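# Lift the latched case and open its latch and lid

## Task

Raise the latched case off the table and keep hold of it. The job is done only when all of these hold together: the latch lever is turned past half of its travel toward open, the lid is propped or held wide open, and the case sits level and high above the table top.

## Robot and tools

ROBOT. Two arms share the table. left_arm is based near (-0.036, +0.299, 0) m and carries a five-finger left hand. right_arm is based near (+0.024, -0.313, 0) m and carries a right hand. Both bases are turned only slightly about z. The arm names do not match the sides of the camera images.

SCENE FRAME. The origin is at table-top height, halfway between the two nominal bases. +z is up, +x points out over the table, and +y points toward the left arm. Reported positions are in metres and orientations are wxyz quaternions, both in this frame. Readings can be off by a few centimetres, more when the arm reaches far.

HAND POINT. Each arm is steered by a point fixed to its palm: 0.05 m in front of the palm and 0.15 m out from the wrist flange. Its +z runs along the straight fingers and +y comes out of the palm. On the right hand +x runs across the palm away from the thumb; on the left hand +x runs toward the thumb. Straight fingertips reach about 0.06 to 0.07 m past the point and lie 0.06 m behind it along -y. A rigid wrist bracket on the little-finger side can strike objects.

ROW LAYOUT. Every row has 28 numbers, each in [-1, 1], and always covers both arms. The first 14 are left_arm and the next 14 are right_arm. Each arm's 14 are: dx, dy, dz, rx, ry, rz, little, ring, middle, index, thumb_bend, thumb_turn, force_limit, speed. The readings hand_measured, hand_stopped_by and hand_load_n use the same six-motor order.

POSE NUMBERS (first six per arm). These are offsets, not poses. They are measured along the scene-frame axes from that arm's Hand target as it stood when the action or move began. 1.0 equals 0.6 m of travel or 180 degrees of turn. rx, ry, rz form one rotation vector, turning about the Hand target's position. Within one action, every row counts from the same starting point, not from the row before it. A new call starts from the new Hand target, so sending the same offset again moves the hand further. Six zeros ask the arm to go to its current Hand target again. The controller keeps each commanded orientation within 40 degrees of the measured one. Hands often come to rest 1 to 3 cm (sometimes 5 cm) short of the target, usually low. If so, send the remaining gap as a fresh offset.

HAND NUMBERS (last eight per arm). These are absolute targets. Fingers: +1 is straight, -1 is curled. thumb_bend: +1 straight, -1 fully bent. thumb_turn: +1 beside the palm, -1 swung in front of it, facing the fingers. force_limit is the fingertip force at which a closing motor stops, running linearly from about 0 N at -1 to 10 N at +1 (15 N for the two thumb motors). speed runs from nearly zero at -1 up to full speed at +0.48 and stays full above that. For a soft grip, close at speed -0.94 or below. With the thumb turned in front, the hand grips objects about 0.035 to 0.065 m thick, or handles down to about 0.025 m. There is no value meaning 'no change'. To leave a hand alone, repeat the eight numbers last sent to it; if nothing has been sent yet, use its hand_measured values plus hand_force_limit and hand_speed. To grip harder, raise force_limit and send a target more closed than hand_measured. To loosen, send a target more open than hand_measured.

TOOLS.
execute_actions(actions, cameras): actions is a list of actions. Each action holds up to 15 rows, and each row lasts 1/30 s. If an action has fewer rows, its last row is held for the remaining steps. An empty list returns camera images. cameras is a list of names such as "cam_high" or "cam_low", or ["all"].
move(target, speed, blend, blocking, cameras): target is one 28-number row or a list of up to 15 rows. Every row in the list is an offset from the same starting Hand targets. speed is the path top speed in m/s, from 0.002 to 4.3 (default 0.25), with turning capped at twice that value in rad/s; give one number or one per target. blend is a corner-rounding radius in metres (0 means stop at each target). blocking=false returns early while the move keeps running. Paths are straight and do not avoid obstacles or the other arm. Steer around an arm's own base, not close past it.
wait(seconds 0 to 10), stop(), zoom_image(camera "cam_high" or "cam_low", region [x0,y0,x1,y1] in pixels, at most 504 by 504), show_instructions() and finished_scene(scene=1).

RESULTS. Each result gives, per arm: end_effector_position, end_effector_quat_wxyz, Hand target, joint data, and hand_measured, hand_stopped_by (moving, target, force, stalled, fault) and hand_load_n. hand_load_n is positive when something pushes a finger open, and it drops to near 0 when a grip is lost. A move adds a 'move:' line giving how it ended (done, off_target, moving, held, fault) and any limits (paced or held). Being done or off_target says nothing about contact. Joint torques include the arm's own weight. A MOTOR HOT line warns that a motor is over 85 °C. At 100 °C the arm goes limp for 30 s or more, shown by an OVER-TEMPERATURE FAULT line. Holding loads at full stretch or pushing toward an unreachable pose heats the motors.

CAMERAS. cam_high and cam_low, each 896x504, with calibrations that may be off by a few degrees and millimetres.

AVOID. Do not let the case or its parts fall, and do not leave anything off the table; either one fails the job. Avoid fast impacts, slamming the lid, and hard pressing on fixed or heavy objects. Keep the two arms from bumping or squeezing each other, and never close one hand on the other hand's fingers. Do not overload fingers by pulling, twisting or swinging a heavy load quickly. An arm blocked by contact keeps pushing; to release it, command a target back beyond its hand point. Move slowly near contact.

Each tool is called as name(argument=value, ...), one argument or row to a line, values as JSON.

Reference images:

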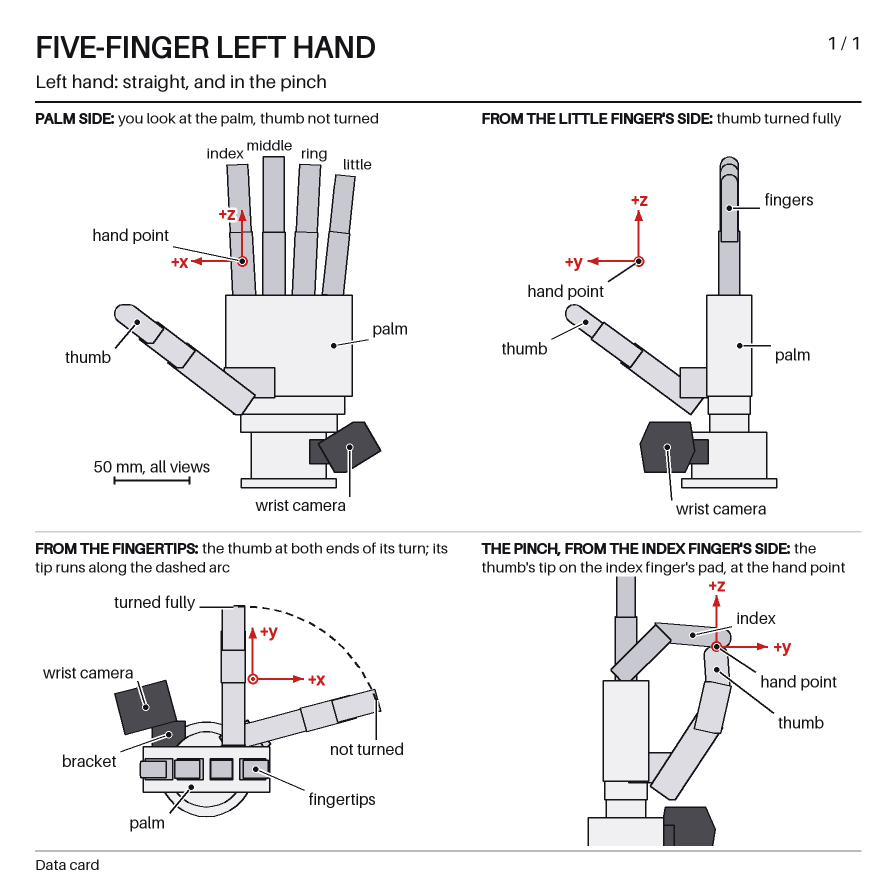

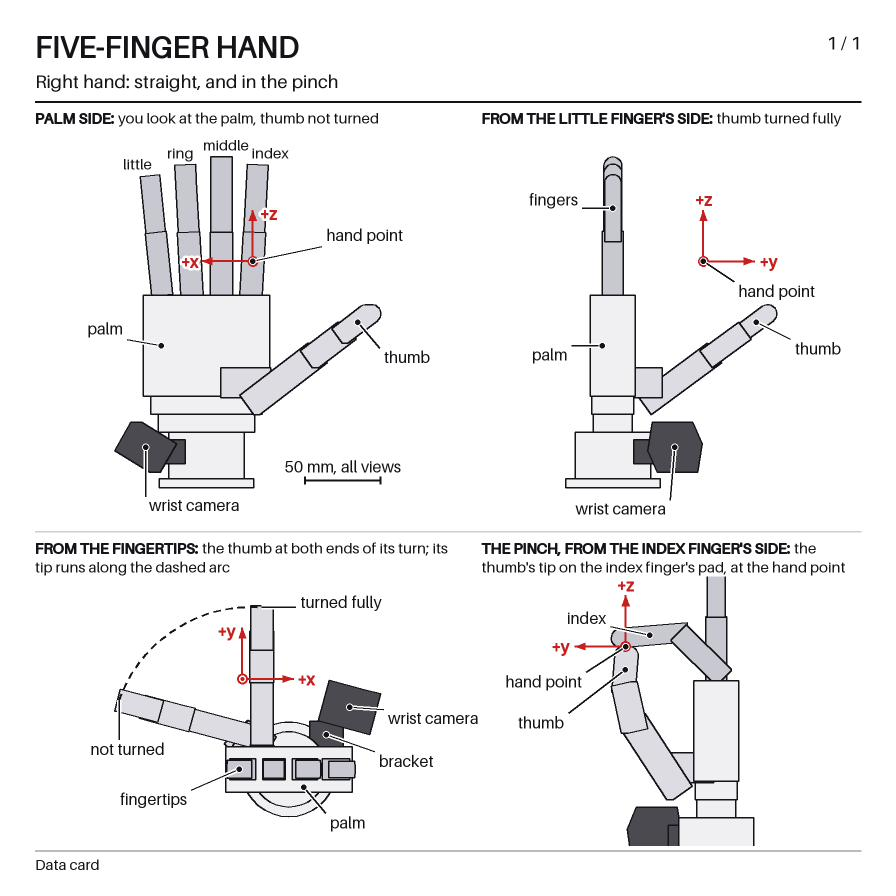

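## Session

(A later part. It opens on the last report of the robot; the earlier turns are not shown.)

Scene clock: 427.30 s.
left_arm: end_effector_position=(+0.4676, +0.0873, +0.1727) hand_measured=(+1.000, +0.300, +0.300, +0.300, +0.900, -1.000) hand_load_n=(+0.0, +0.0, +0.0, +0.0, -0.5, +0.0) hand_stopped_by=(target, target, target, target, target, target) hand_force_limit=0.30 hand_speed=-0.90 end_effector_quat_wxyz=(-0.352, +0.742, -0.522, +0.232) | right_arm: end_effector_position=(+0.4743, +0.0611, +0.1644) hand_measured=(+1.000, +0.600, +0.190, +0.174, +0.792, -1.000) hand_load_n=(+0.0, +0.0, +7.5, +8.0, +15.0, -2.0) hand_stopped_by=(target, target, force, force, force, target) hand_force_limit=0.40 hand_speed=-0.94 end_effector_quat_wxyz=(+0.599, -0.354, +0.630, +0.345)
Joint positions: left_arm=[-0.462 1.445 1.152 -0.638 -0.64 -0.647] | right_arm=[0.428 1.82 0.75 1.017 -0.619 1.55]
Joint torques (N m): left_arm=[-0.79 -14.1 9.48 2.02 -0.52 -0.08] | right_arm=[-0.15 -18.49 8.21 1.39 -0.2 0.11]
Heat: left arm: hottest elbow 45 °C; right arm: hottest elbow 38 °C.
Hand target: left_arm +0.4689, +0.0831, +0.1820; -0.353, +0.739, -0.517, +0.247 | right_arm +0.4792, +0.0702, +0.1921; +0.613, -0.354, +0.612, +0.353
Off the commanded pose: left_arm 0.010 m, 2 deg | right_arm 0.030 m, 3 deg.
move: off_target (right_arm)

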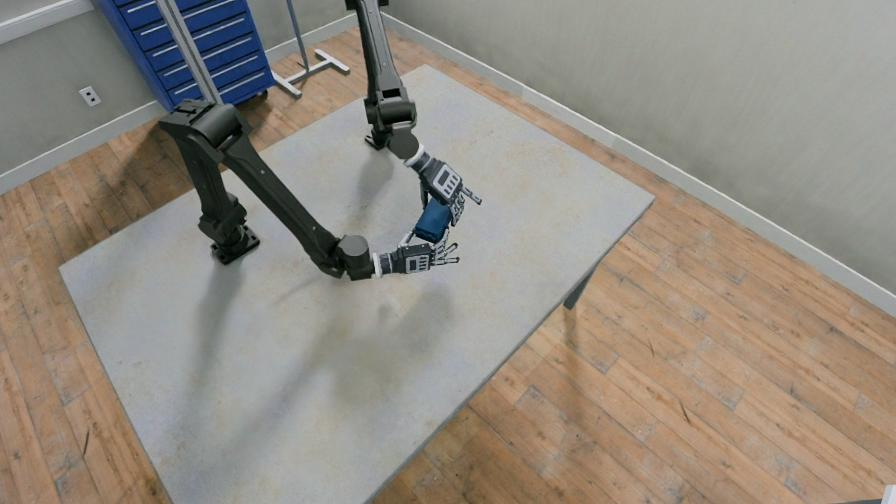

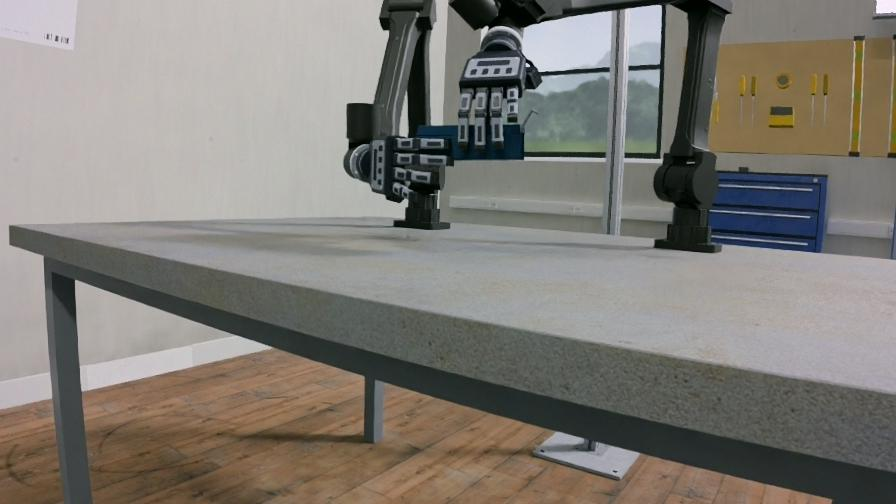

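move(
  target=[
    [0.0, 0.0, 0.04, 0, 0, 0, 1, 0.6, 0.6, 0.6, 1, -1, 0.3, 0.4, 0.0, 0.0, 0.0, 0, 0, 0, 1, 0.6, -0.7, -0.6, 0.6, -1, 0.4, -0.94],
    [0.0, 0.05, 0.2, 0, 0, 0, 1, 0.6, 0.6, 0.6, 1, -1, 0.3, 0.4, 0.0, 0.0, 0.0, 0, 0, 0, 1, 0.6, -0.7, -0.6, 0.6, -1, 0.4, -0.94],
  ],
  speed=[0.05, 0.15],
  blend=[0.01, 0],
  cameras=["cam_low", "cam_high"],
)

zoom_image(
  camera="cam_low",
  region=[400, 90, 560, 210],
)

zoom_image(
  camera="cam_high",
  region=[370, 160, 490, 280],
)

Scene clock: 430.60 s.
left_arm: end_effector_position=(+0.4613, +0.1132, +0.2759) hand_measured=(+1.000, +0.600, +0.600, +0.600, +1.000, -1.000) hand_load_n=(+0.0, +0.0, +0.0, +0.0, +0.0, +0.0) hand_stopped_by=(target, target, target, target, target, target) hand_force_limit=0.30 hand_speed=0.40 end_effector_quat_wxyz=(-0.350, +0.742, -0.523, +0.231) | right_arm: end_effector_position=(+0.4743, +0.0611, +0.1644) hand_measured=(+1.000, +0.600, +0.190, +0.174, +0.792, -1.000) hand_load_n=(+0.0, +0.0, +7.0, +8.0, +15.0, -2.0) hand_stopped_by=(target, target, force, force, force, target) hand_force_limit=0.40 hand_speed=-0.94 end_effector_quat_wxyz=(+0.599, -0.354, +0.630, +0.345)
Joint positions: left_arm=[-0.415 1.355 1.334 -0.889 -0.607 -0.604] | right_arm=[0.428 1.82 0.75 1.017 -0.619 1.55]
Joint torques (N m): left_arm=[0.15 -12.51 14.13 1.09 -0.32 0.05] | right_arm=[-0.15 -18.43 8.21 1.37 -0.2 0.11]
Heat: left arm: hottest elbow 45 °C; right arm: hottest elbow 38 °C.
Hand target: left_arm +0.4689, +0.1128, +0.3021; -0.353, +0.739, -0.517, +0.247 | right_arm +0.4792, +0.0702, +0.1921; +0.613, -0.354, +0.612, +0.353
Off the commanded pose: left_arm 0.027 m, 2 deg | right_arm 0.030 m, 3 deg.
move: off_target (left_arm, right_arm)

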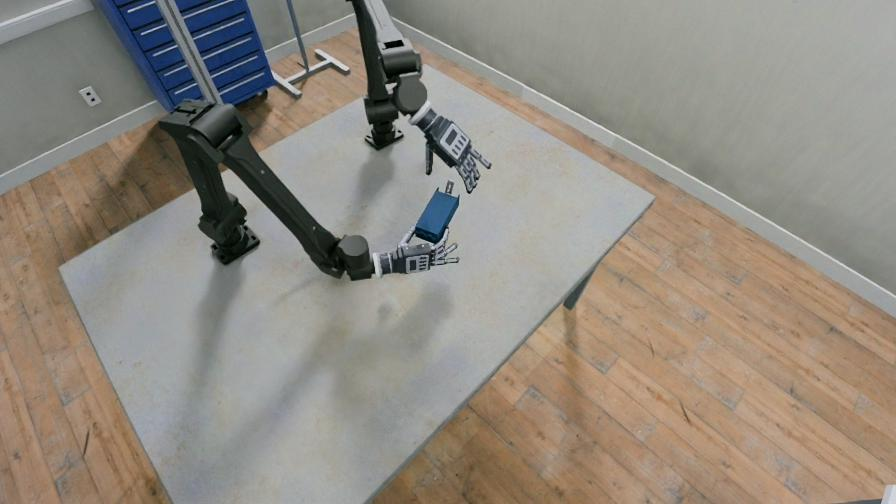

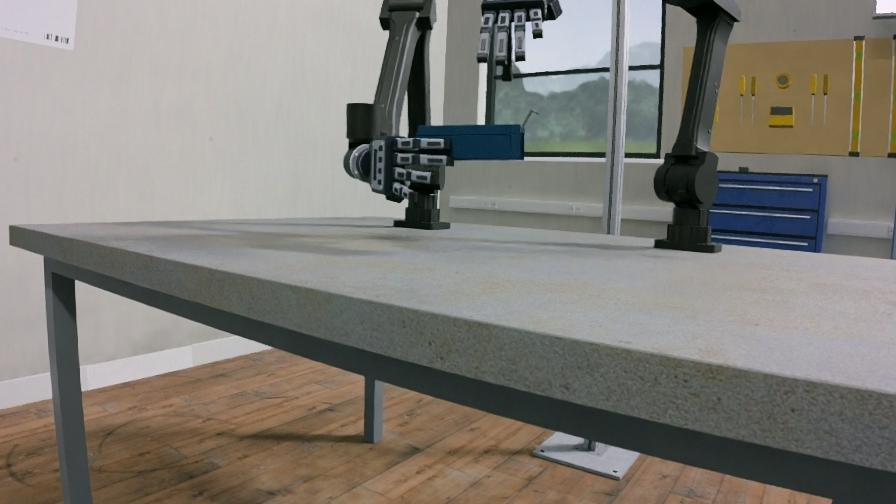

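Scaled by 3.150 from the camera's 896x504 image, which has a finer 1280x720 frame.

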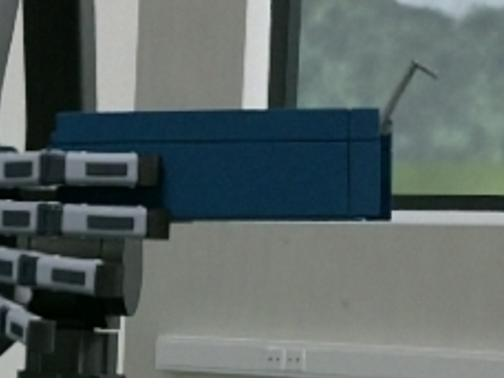

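Scaled by 4.200 from the camera's 896x504 image, which has a finer 1280x720 frame.

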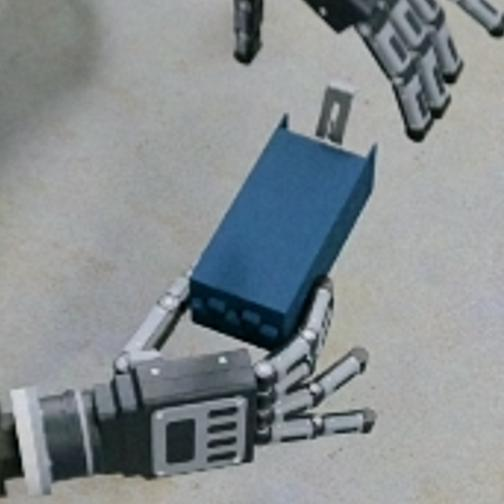

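move(
  target=[
    [-0.1482, 0.262, -0.0033, -0.3868, -0.3301, 0.1776, 1, 1, 1, -0.15, 1, 1, 0.3, 0.4, 0.0, 0.0, 0.0, 0, 0, 0, 1, 0.6, -0.7, -0.6, 0.6, -1, 0.4, -0.94],
    [-0.1232, 0.2, -0.1868, -0.3868, -0.3301, 0.1776, 1, 1, 1, -0.15, 1, 1, 0.3, 0.4, 0.0, 0.0, 0.0, 0, 0, 0, 1, 0.6, -0.7, -0.6, 0.6, -1, 0.4, -0.94],
  ],
  speed=[0.25, 0.15],
  blend=[0.03, 0],
  cameras=["cam_low", "cam_high"],
)

zoom_image(
  camera="cam_low",
  region=[480, 60, 660, 210],
)

zoom_image(
  camera="cam_high",
  region=[370, 100, 490, 220],
)

Scene clock: 438.13 s.
left_arm: end_effector_position=(+0.3951, +0.2359, +0.1916) hand_measured=(+1.000, +1.000, +1.000, -0.150, +1.000, +1.000) hand_load_n=(+0.0, +0.0, +0.0, +0.0, +0.0, +0.0) hand_stopped_by=(target, target, target, target, target, target) hand_force_limit=0.30 hand_speed=0.40 end_effector_quat_wxyz=(-0.134, +0.695, +0.137, +0.693) | right_arm: end_effector_position=(+0.4743, +0.0611, +0.1644) hand_measured=(+1.000, +0.600, +0.190, +0.174, +0.792, -1.000) hand_load_n=(+0.0, +0.0, +7.0, +8.0, +15.0, -2.0) hand_stopped_by=(target, target, force, force, force, target) hand_force_limit=0.40 hand_speed=-0.94 end_effector_quat_wxyz=(+0.599, -0.354, +0.630, +0.345)
Joint positions: left_arm=[-0.281 1.397 0.216 1.175 -0.727 -1.578] | right_arm=[0.428 1.82 0.75 1.017 -0.619 1.55]
Joint torques (N m): left_arm=[-0.67 -5.19 5.05 2.65 -0.19 -0.04] | right_arm=[-0.15 -18.43 8.23 1.37 -0.2 0.11]
Heat: left arm: hottest elbow 45 °C; right arm: hottest elbow 38 °C.
Hand target: left_arm +0.3950, +0.2329, +0.1899; -0.135, +0.694, +0.134, +0.694 | right_arm +0.4792, +0.0702, +0.1921; +0.613, -0.354, +0.612, +0.353
Off the commanded pose: left_arm 0.003 m, 0 deg | right_arm 0.030 m, 3 deg.
move: off_target (right_arm)

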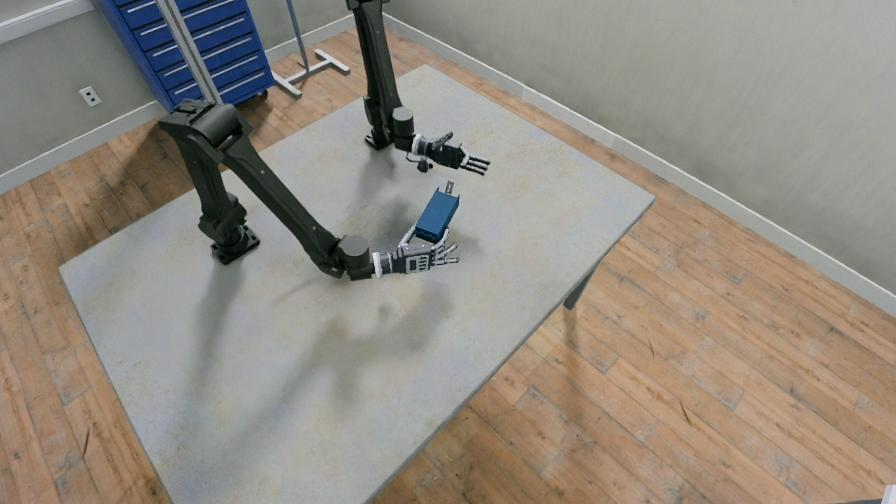

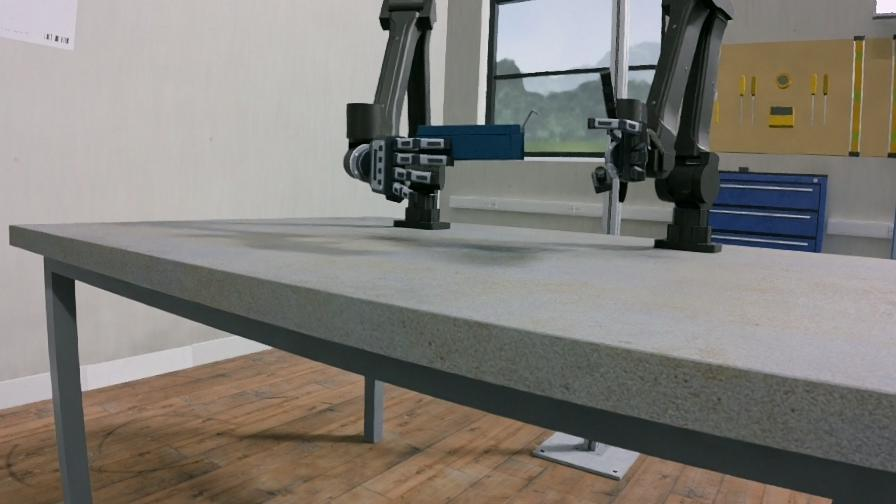

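Scaled by 2.800 from the camera's 896x504 image, which has a finer 1280x720 frame.

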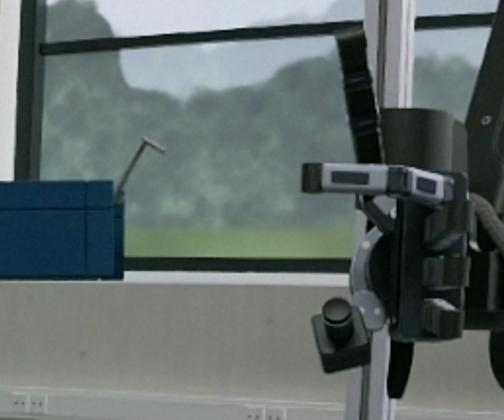

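Scaled by 4.200 from the camera's 896x504 image, which has a finer 1280x720 frame.

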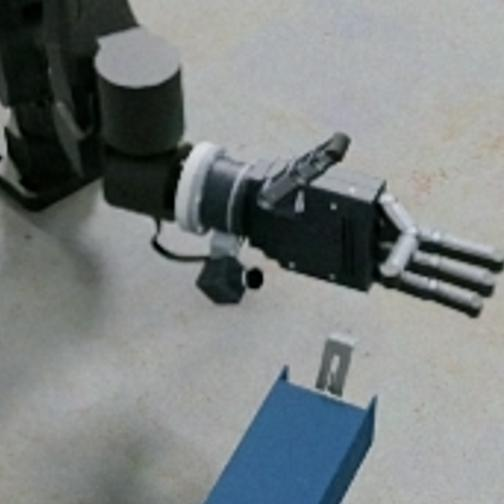

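move(
  target=[
    [0.0255,-0.0616,0,0,0,0,1,1,1,-0.15,1,1,0.3,0.4,0,0,0,0,0,0,1,0.6,-0.7,-0.6,0.6,-1,0.4,-0.94],
  ],
  speed=0.06,
  cameras=["all"],
)

Scene clock: 440.63 s.
left_arm: end_effector_position=(+0.4027, +0.2024, +0.1849) hand_measured=(+1.000, +1.000, +1.000, -0.150, +1.000, +1.000) hand_load_n=(+0.0, +0.0, +0.0, +0.0, +0.0, +0.0) hand_stopped_by=(target, target, target, target, target, target) hand_force_limit=0.30 hand_speed=0.40 end_effector_quat_wxyz=(-0.138, +0.699, +0.134, +0.689) | right_arm: end_effector_position=(+0.4743, +0.0611, +0.1644) hand_measured=(+1.000, +0.600, +0.190, +0.174, +0.792, -1.000) hand_load_n=(+0.0, +0.0, +7.0, +8.0, +15.5, -2.0) hand_stopped_by=(target, target, force, force, force, target) hand_force_limit=0.40 hand_speed=-0.94 end_effector_quat_wxyz=(+0.599, -0.354, +0.630, +0.345)
Joint positions: left_arm=[-0.391 1.461 0.266 1.175 -0.836 -1.578] | right_arm=[0.428 1.82 0.75 1.017 -0.619 1.55]
Joint torques (N m): left_arm=[-0.62 -5.95 7.06 2.26 -0.19 -0.05] | right_arm=[-0.09 -18.43 8.23 1.37 -0.2 0.11]
Heat: left arm: hottest elbow 45 °C; right arm: hottest elbow 38 °C.
Hand target: left_arm +0.4103, +0.1960, +0.1901; -0.135, +0.694, +0.134, +0.694 | right_arm +0.4792, +0.0702, +0.1921; +0.613, -0.354, +0.612, +0.353
Off the commanded pose: left_arm 0.011 m, 1 deg | right_arm 0.030 m, 3 deg.
move: off_target (left_arm, right_arm)

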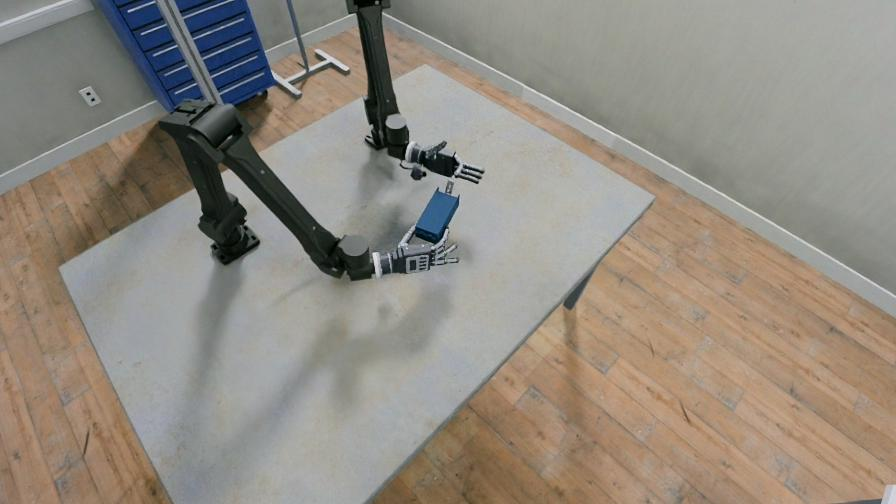

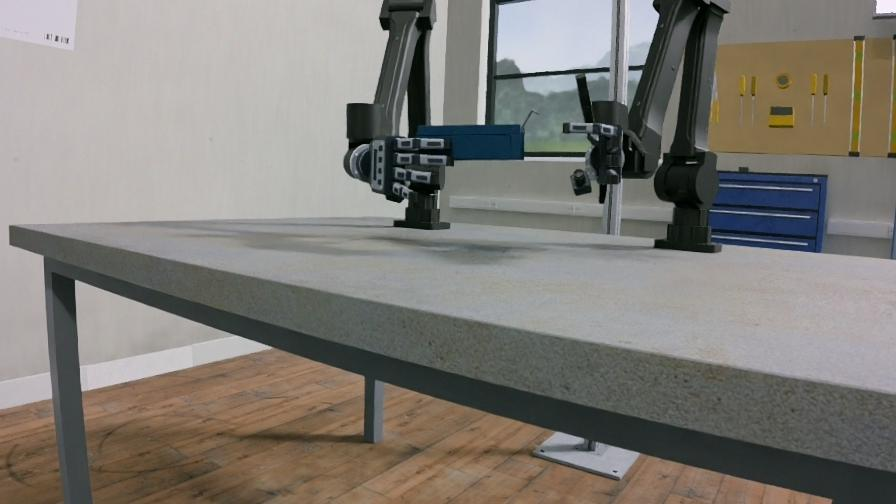

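zoom_image(
  camera="cam_low",
  region=[480, 60, 660, 210],
)

zoom_image(
  camera="cam_high",
  region=[370, 120, 510, 260],
)

Scaled by 2.800 from the camera's 896x504 image, which has a finer 1280x720 frame.

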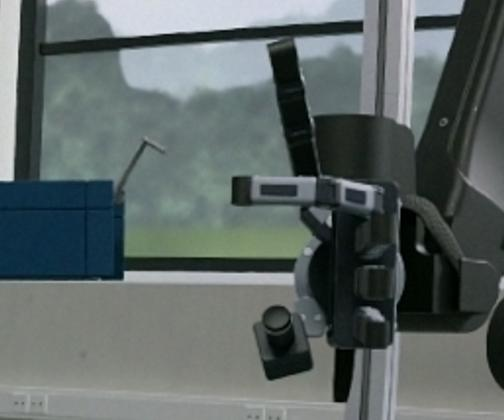

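Scaled by 3.600 from the camera's 896x504 image, which has a finer 1280x720 frame.

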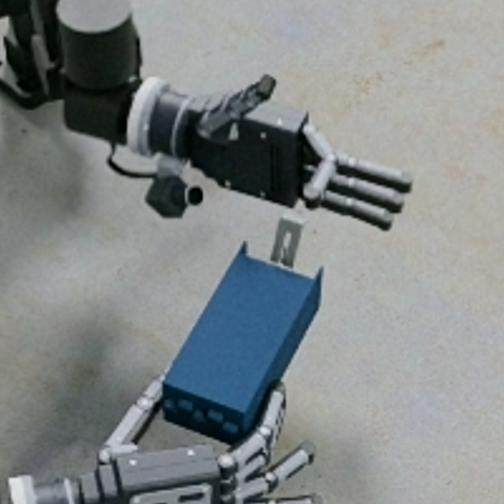

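zoom_image(
  camera="cam_high",
  region=[430, 150, 490, 210],
)

zoom_image(
  camera="cam_low",
  region=[510, 90, 600, 165],
)

Scaled by 8.400 from the camera's 896x504 image, which has a finer 1280x720 frame.

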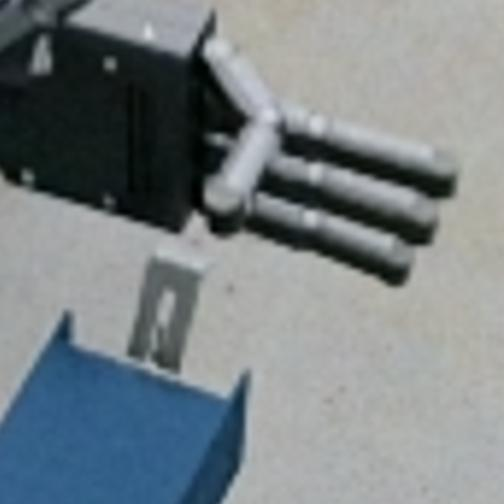

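Scaled by 5.600 from the camera's 896x504 image, which has a finer 1280x720 frame.

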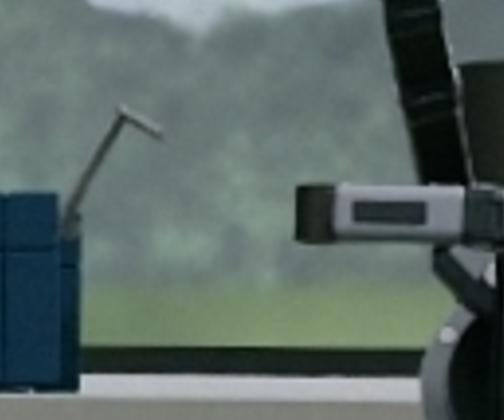

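move(
  target=[
    [0.0230,-0.0555,0,0,0,0,1,1,1,-0.15,1,1,0.3,0.4,0,0,0,0,0,0,1,0.6,-0.7,-0.6,0.6,-1,0.4,-0.94],
  ],
  speed=0.05,
  cameras=["all"],
)

zoom_image(
  camera="cam_low",
  region=[510, 90, 600, 165],
)

zoom_image(
  camera="cam_high",
  region=[430, 150, 490, 210],
)

Scene clock: 444.50 s.
left_arm: end_effector_position=(+0.4165, +0.1702, +0.1896) hand_measured=(+1.000, +1.000, +1.000, -0.150, +1.000, +1.000) hand_load_n=(+0.0, +0.0, +0.0, +0.0, +0.0, -0.5) hand_stopped_by=(target, target, target, target, target, target) hand_force_limit=0.30 hand_speed=0.40 end_effector_quat_wxyz=(-0.134, +0.694, +0.137, +0.694) | right_arm: end_effector_position=(+0.4743, +0.0611, +0.1644) hand_measured=(+1.000, +0.600, +0.190, +0.174, +0.792, -1.000) hand_load_n=(+0.0, +0.0, +7.0, +8.0, +15.0, -2.0) hand_stopped_by=(target, target, force, force, force, target) hand_force_limit=0.40 hand_speed=-0.94 end_effector_quat_wxyz=(+0.599, -0.354, +0.630, +0.345)
Joint positions: left_arm=[-0.47 1.518 0.34 1.175 -0.916 -1.578] | right_arm=[0.428 1.82 0.75 1.017 -0.619 1.55]
Joint torques (N m): left_arm=[-0.73 -7.06 7.17 1.62 -0.16 -0.05] | right_arm=[-0.15 -18.43 8.21 1.39 -0.2 0.11]
Heat: left arm: hottest elbow 44 °C; right arm: hottest elbow 38 °C.
Hand target: left_arm +0.4240, +0.1628, +0.1900; -0.135, +0.694, +0.134, +0.694 | right_arm +0.4792, +0.0702, +0.1921; +0.613, -0.354, +0.612, +0.353
Off the commanded pose: left_arm 0.011 m, 0 deg | right_arm 0.030 m, 3 deg.
move: off_target (left_arm, right_arm)

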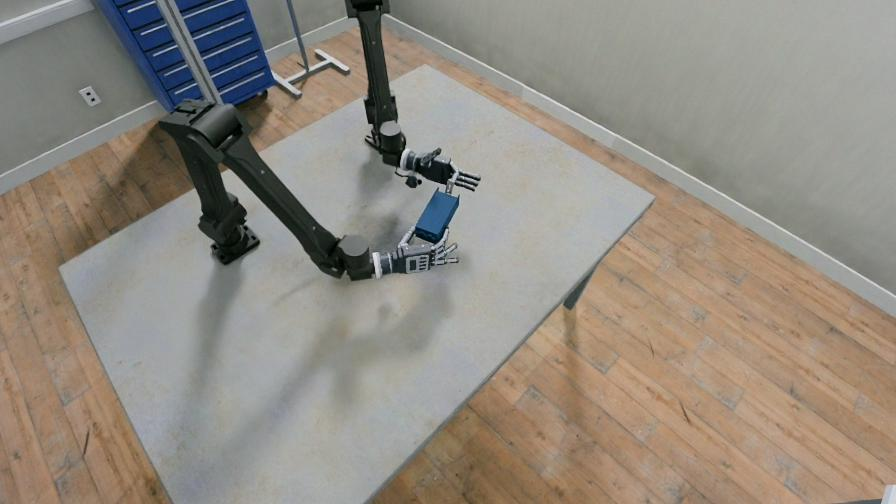

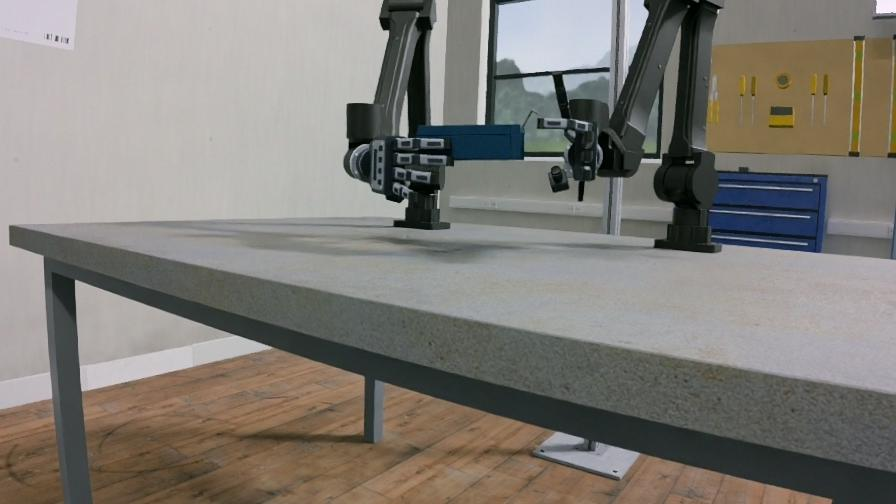

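Scaled by 5.600 from the camera's 896x504 image, which has a finer 1280x720 frame.

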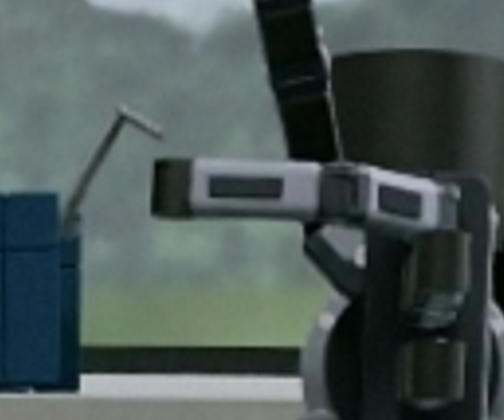

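Scaled by 8.400 from the camera's 896x504 image, which has a finer 1280x720 frame.

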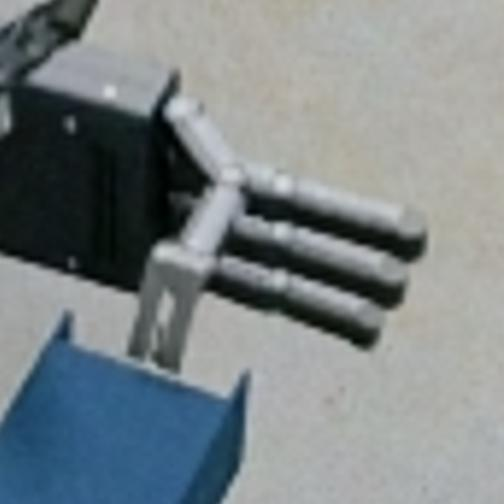

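move(
  target=[
    [0.0030,-0.0152,0,0,0,0,1,1,1,-0.15,1,1,0.3,0.4,0,0,0,0,0,0,1,0.6,-0.7,-0.6,0.6,-1,0.4,-0.94],
  ],
  speed=0.04,
  cameras=["all"],
)

zoom_image(
  camera="cam_low",
  region=[510, 90, 600, 165],
)

zoom_image(
  camera="cam_high",
  region=[430, 150, 490, 210],
)

Scene clock: 445.87 s.
left_arm: end_effector_position=(+0.4184, +0.1616, +0.1907) hand_measured=(+1.000, +1.000, +1.000, -0.150, +1.000, +1.000) hand_load_n=(+0.0, +0.0, +0.0, +0.0, +0.0, +0.0) hand_stopped_by=(target, target, target, target, target, target) hand_force_limit=0.30 hand_speed=0.40 end_effector_quat_wxyz=(-0.133, +0.693, +0.139, +0.695) | right_arm: end_effector_position=(+0.4743, +0.0611, +0.1644) hand_measured=(+1.000, +0.600, +0.190, +0.174, +0.792, -1.000) hand_load_n=(+0.0, +0.0, +7.0, +8.0, +15.0, -2.0) hand_stopped_by=(target, target, force, force, force, target) hand_force_limit=0.40 hand_speed=-0.94 end_effector_quat_wxyz=(+0.599, -0.354, +0.630, +0.345)
Joint positions: left_arm=[-0.492 1.531 0.357 1.175 -0.938 -1.578] | right_arm=[0.428 1.82 0.75 1.017 -0.619 1.55]
Joint torques (N m): left_arm=[-0.73 -7.12 7.2 1.43 -0.19 -0.04] | right_arm=[-0.09 -18.43 8.21 1.37 -0.2 0.11]
Heat: left arm: hottest elbow 44 °C; right arm: hottest elbow 38 °C.
Hand target: left_arm +0.4259, +0.1535, +0.1901; -0.135, +0.694, +0.134, +0.694 | right_arm +0.4792, +0.0702, +0.1921; +0.613, -0.354, +0.612, +0.353
Off the commanded pose: left_arm 0.011 m, 1 deg | right_arm 0.030 m, 3 deg.
move: off_target (left_arm, right_arm)

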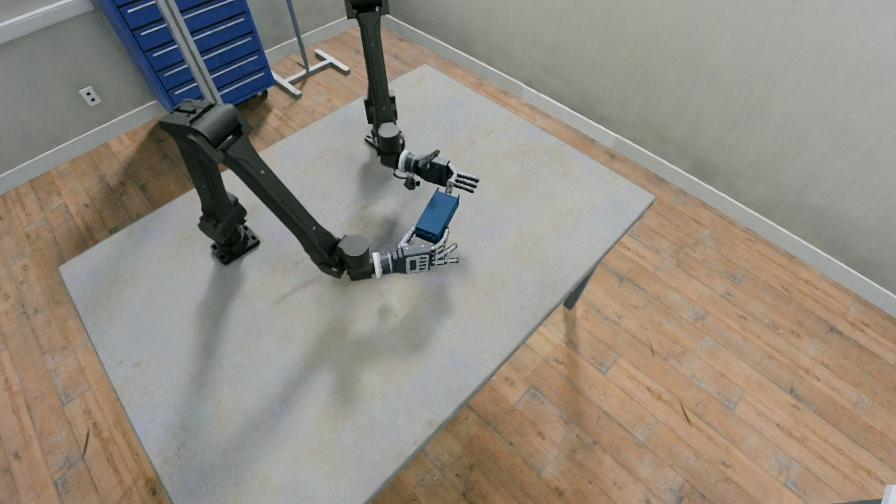

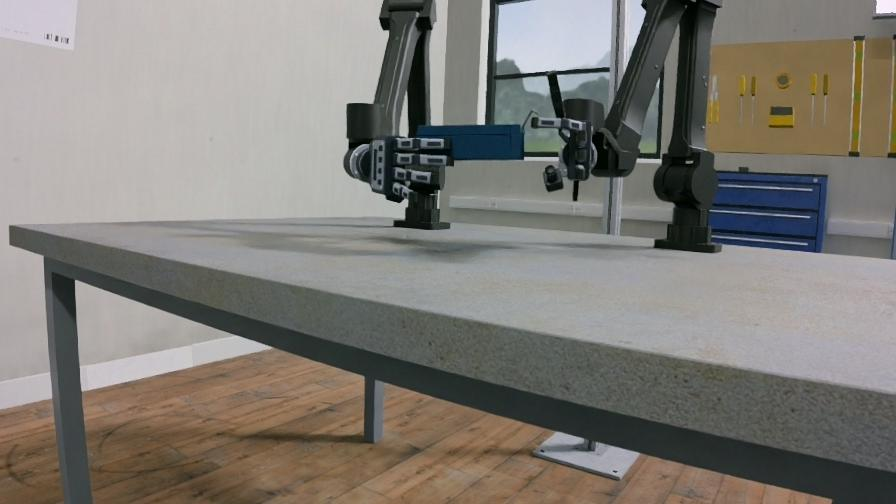

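Scaled by 5.600 from the camera's 896x504 image, which has a finer 1280x720 frame.

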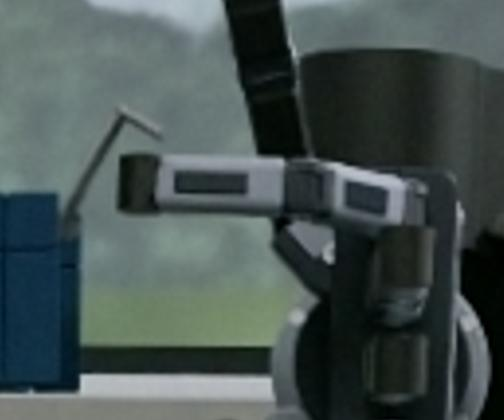

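Scaled by 8.400 from the camera's 896x504 image, which has a finer 1280x720 frame.

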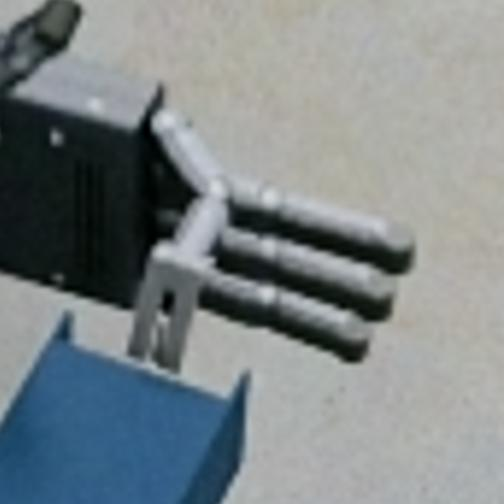

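move(
  target=[
    [0,0,0.025,0,0,0,1,1,1,-0.15,1,1,0.3,0.4,0,0,0,0,0,0,1,0.6,-0.7,-0.6,0.6,-1,0.4,-0.94],
  ],
  speed=0.04,
  cameras=["cam_high", "cam_low"],
)

zoom_image(
  camera="cam_low",
  region=[510, 90, 600, 165],
)

zoom_image(
  camera="cam_high",
  region=[430, 150, 490, 210],
)

Scene clock: 447.33 s.
left_arm: end_effector_position=(+0.4200, +0.1607, +0.1916) hand_measured=(+1.000, +1.000, +1.000, -0.150, +1.000, +1.000) hand_load_n=(+0.0, +0.0, +0.0, +0.0, +0.0, +0.0) hand_stopped_by=(target, target, target, target, target, target) hand_force_limit=0.30 hand_speed=0.40 end_effector_quat_wxyz=(-0.140, +0.701, +0.132, +0.687) | right_arm: end_effector_position=(+0.4743, +0.0611, +0.1644) hand_measured=(+1.000, +0.600, +0.190, +0.174, +0.792, -1.000) hand_load_n=(+0.0, +0.0, +7.0, +8.0, +15.0, -2.0) hand_stopped_by=(target, target, force, force, force, target) hand_force_limit=0.40 hand_speed=-0.94 end_effector_quat_wxyz=(+0.599, -0.354, +0.630, +0.345)
Joint positions: left_arm=[-0.492 1.495 0.363 1.104 -0.938 -1.578] | right_arm=[0.428 1.82 0.75 1.017 -0.619 1.55]
Joint torques (N m): left_arm=[-0.79 -9.64 7.58 1.37 -0.2 -0.03] | right_arm=[-0.15 -18.43 8.21 1.37 -0.2 0.11]
Heat: left arm: hottest elbow 44 °C; right arm: hottest elbow 38 °C.
Hand target: left_arm +0.4258, +0.1535, +0.2049; -0.135, +0.694, +0.134, +0.694 | right_arm +0.4792, +0.0702, +0.1921; +0.613, -0.354, +0.612, +0.353
Off the commanded pose: left_arm 0.016 m, 1 deg | right_arm 0.030 m, 3 deg.
move: off_target (left_arm, right_arm)

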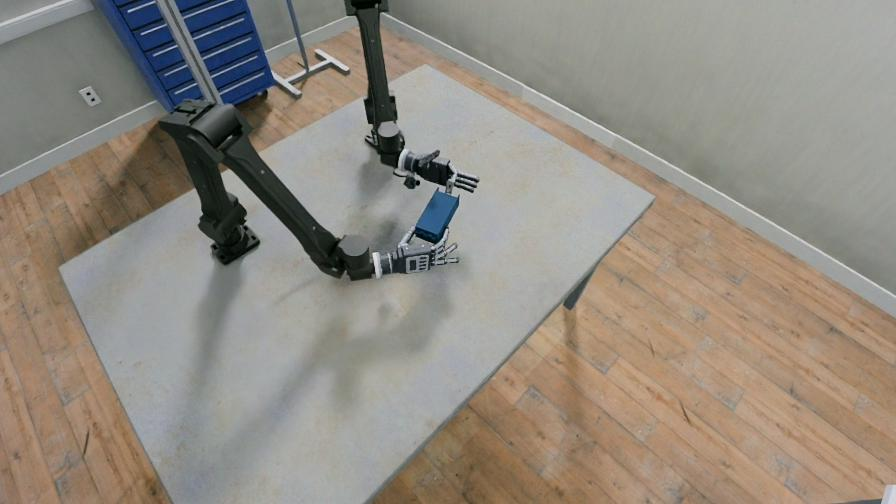

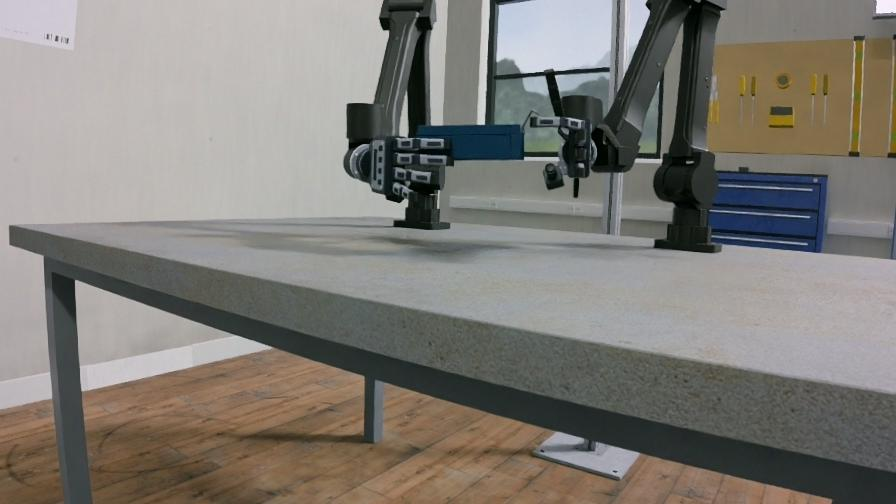

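Scaled by 5.600 from the camera's 896x504 image, which has a finer 1280x720 frame.

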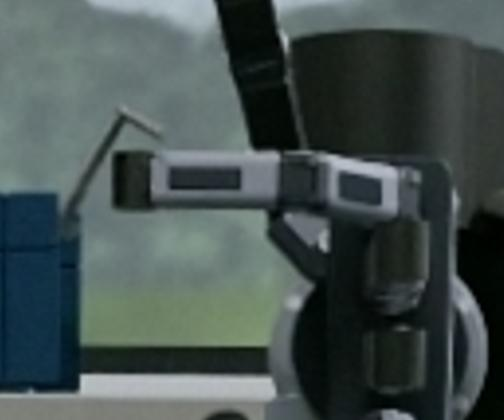

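Scaled by 8.400 from the camera's 896x504 image, which has a finer 1280x720 frame.

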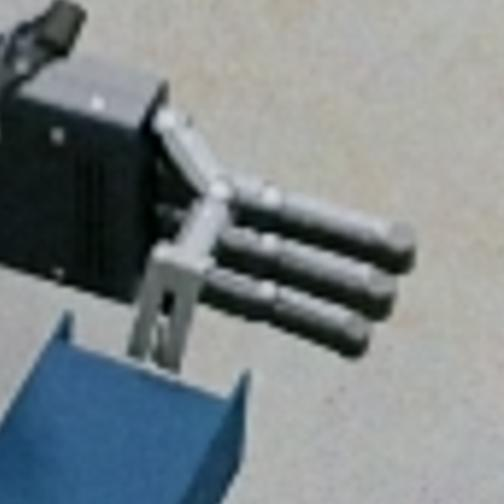

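move(
  target=[
    [0,0,0.0135,0,0,0,1,1,1,-0.15,1,1,0.3,0.4,0,0,0,0,0,0,1,0.6,-0.7,-0.6,0.6,-1,0.4,-0.94],
  ],
  speed=0.04,
  cameras=["cam_low"],
)

zoom_image(
  camera="cam_low",
  region=[510, 90, 600, 165],
)

Scene clock: 452.33 s.
left_arm: end_effector_position=(+0.4190, +0.1613, +0.1964) hand_measured=(+1.000, +1.000, +1.000, -0.150, +1.000, +1.000) hand_load_n=(+0.0, +0.0, +0.0, +0.0, +0.0, +0.0) hand_stopped_by=(target, target, target, target, target, target) hand_force_limit=0.30 hand_speed=0.40 end_effector_quat_wxyz=(-0.142, +0.703, +0.130, +0.685) | right_arm: end_effector_position=(+0.4742, +0.0611, +0.1654) hand_measured=(+1.000, +0.600, +0.190, +0.174, +0.792, -1.000) hand_load_n=(+0.0, +0.0, +7.5, +8.0, +15.5, -2.0) hand_stopped_by=(target, target, force, force, force, target) hand_force_limit=0.40 hand_speed=-0.94 end_effector_quat_wxyz=(+0.600, -0.354, +0.629, +0.345)
Joint positions: left_arm=[-0.492 1.463 0.363 1.065 -0.938 -1.578] | right_arm=[0.428 1.818 0.75 1.017 -0.619 1.55]
Joint torques (N m): left_arm=[-0.73 -9.64 8.24 1.37 -0.21 -0.03] | right_arm=[-0.15 -18.26 8.25 1.37 -0.19 0.11]
Heat: left arm: hottest elbow 43 °C; right arm: hottest elbow 38 °C.
Hand target: left_arm +0.4258, +0.1535, +0.2130; -0.135, +0.694, +0.134, +0.694 | right_arm +0.4792, +0.0702, +0.1921; +0.613, -0.354, +0.612, +0.353
Off the commanded pose: left_arm 0.020 m, 2 deg | right_arm 0.029 m, 3 deg.
move: off_target (left_arm, right_arm)
Images, in order (width x height): cam_low 896x504.

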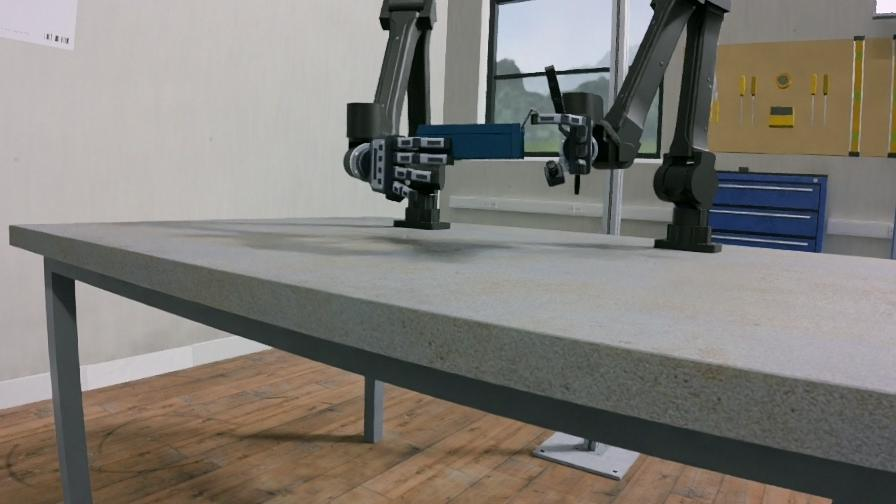

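Scaled by 5.600 from the camera's 896x504 image, which has a finer 1280x720 frame.

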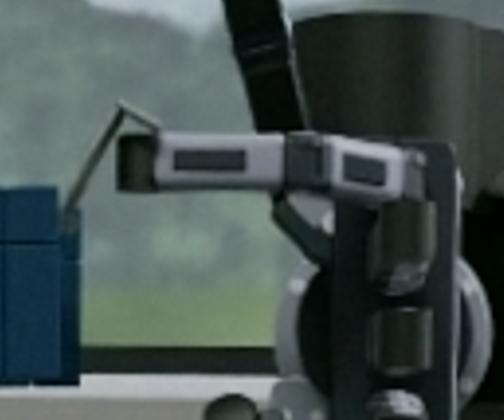

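move(
  target=[
    [0.0045,-0.0108,0.045,0,0,0,1,1,1,-0.15,1,1,0.3,0.4,0,0,0,0,0,0,1,0.6,-0.7,-0.6,0.6,-1,0.4,-0.94],
  ],
  speed=0.04,
  cameras=["cam_low"],
)

zoom_image(
  camera="cam_low",
  region=[480, 60, 600, 160],
)

Scene clock: 453.93 s.
left_arm: end_effector_position=(+0.4214, +0.1555, +0.2186) hand_measured=(+1.000, +1.000, +1.000, -0.150, +1.000, +1.000) hand_load_n=(+0.0, +0.0, +0.0, +0.0, +0.0, +0.0) hand_stopped_by=(target, target, target, target, target, target) hand_force_limit=0.30 hand_speed=0.40 end_effector_quat_wxyz=(-0.145, +0.705, +0.128, +0.683) | right_arm: end_effector_position=(+0.4742, +0.0610, +0.1678) hand_measured=(+1.000, +0.600, +0.190, +0.174, +0.792, -1.000) hand_load_n=(-0.5, +0.0, +7.0, +8.0, +15.0, -1.5) hand_stopped_by=(target, target, force, force, force, target) hand_force_limit=0.40 hand_speed=-0.94 end_effector_quat_wxyz=(+0.601, -0.353, +0.629, +0.346)
Joint positions: left_arm=[-0.505 1.373 0.393 0.935 -0.952 -1.577] | right_arm=[0.428 1.815 0.75 1.017 -0.62 1.555]
Joint torques (N m): left_arm=[-0.85 -9.41 9.61 1.48 -0.19 -0.05] | right_arm=[-0.09 -17.9 8.28 1.36 -0.18 0.06]
Heat: left arm: hottest elbow 43 °C; right arm: hottest elbow 38 °C.
Hand target: left_arm +0.4286, +0.1470, +0.2402; -0.135, +0.694, +0.134, +0.694 | right_arm +0.4791, +0.0702, +0.1921; +0.613, -0.354, +0.612, +0.353
Off the commanded pose: left_arm 0.024 m, 2 deg | right_arm 0.026 m, 2 deg.
move: off_target (left_arm, right_arm)
Images, in order (width x height): cam_low 896x504.

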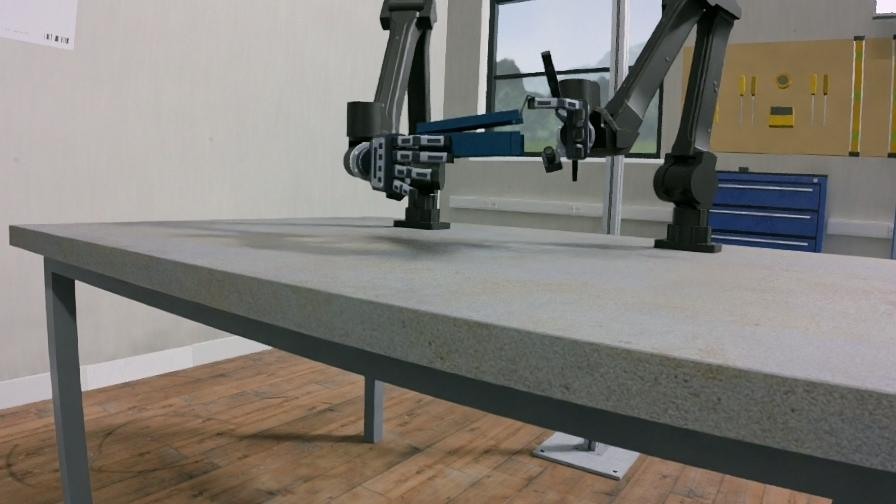

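Scaled by 4.200 from the camera's 896x504 image, which has a finer 1280x720 frame.

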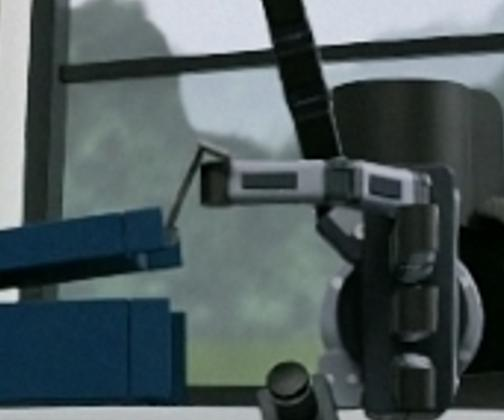

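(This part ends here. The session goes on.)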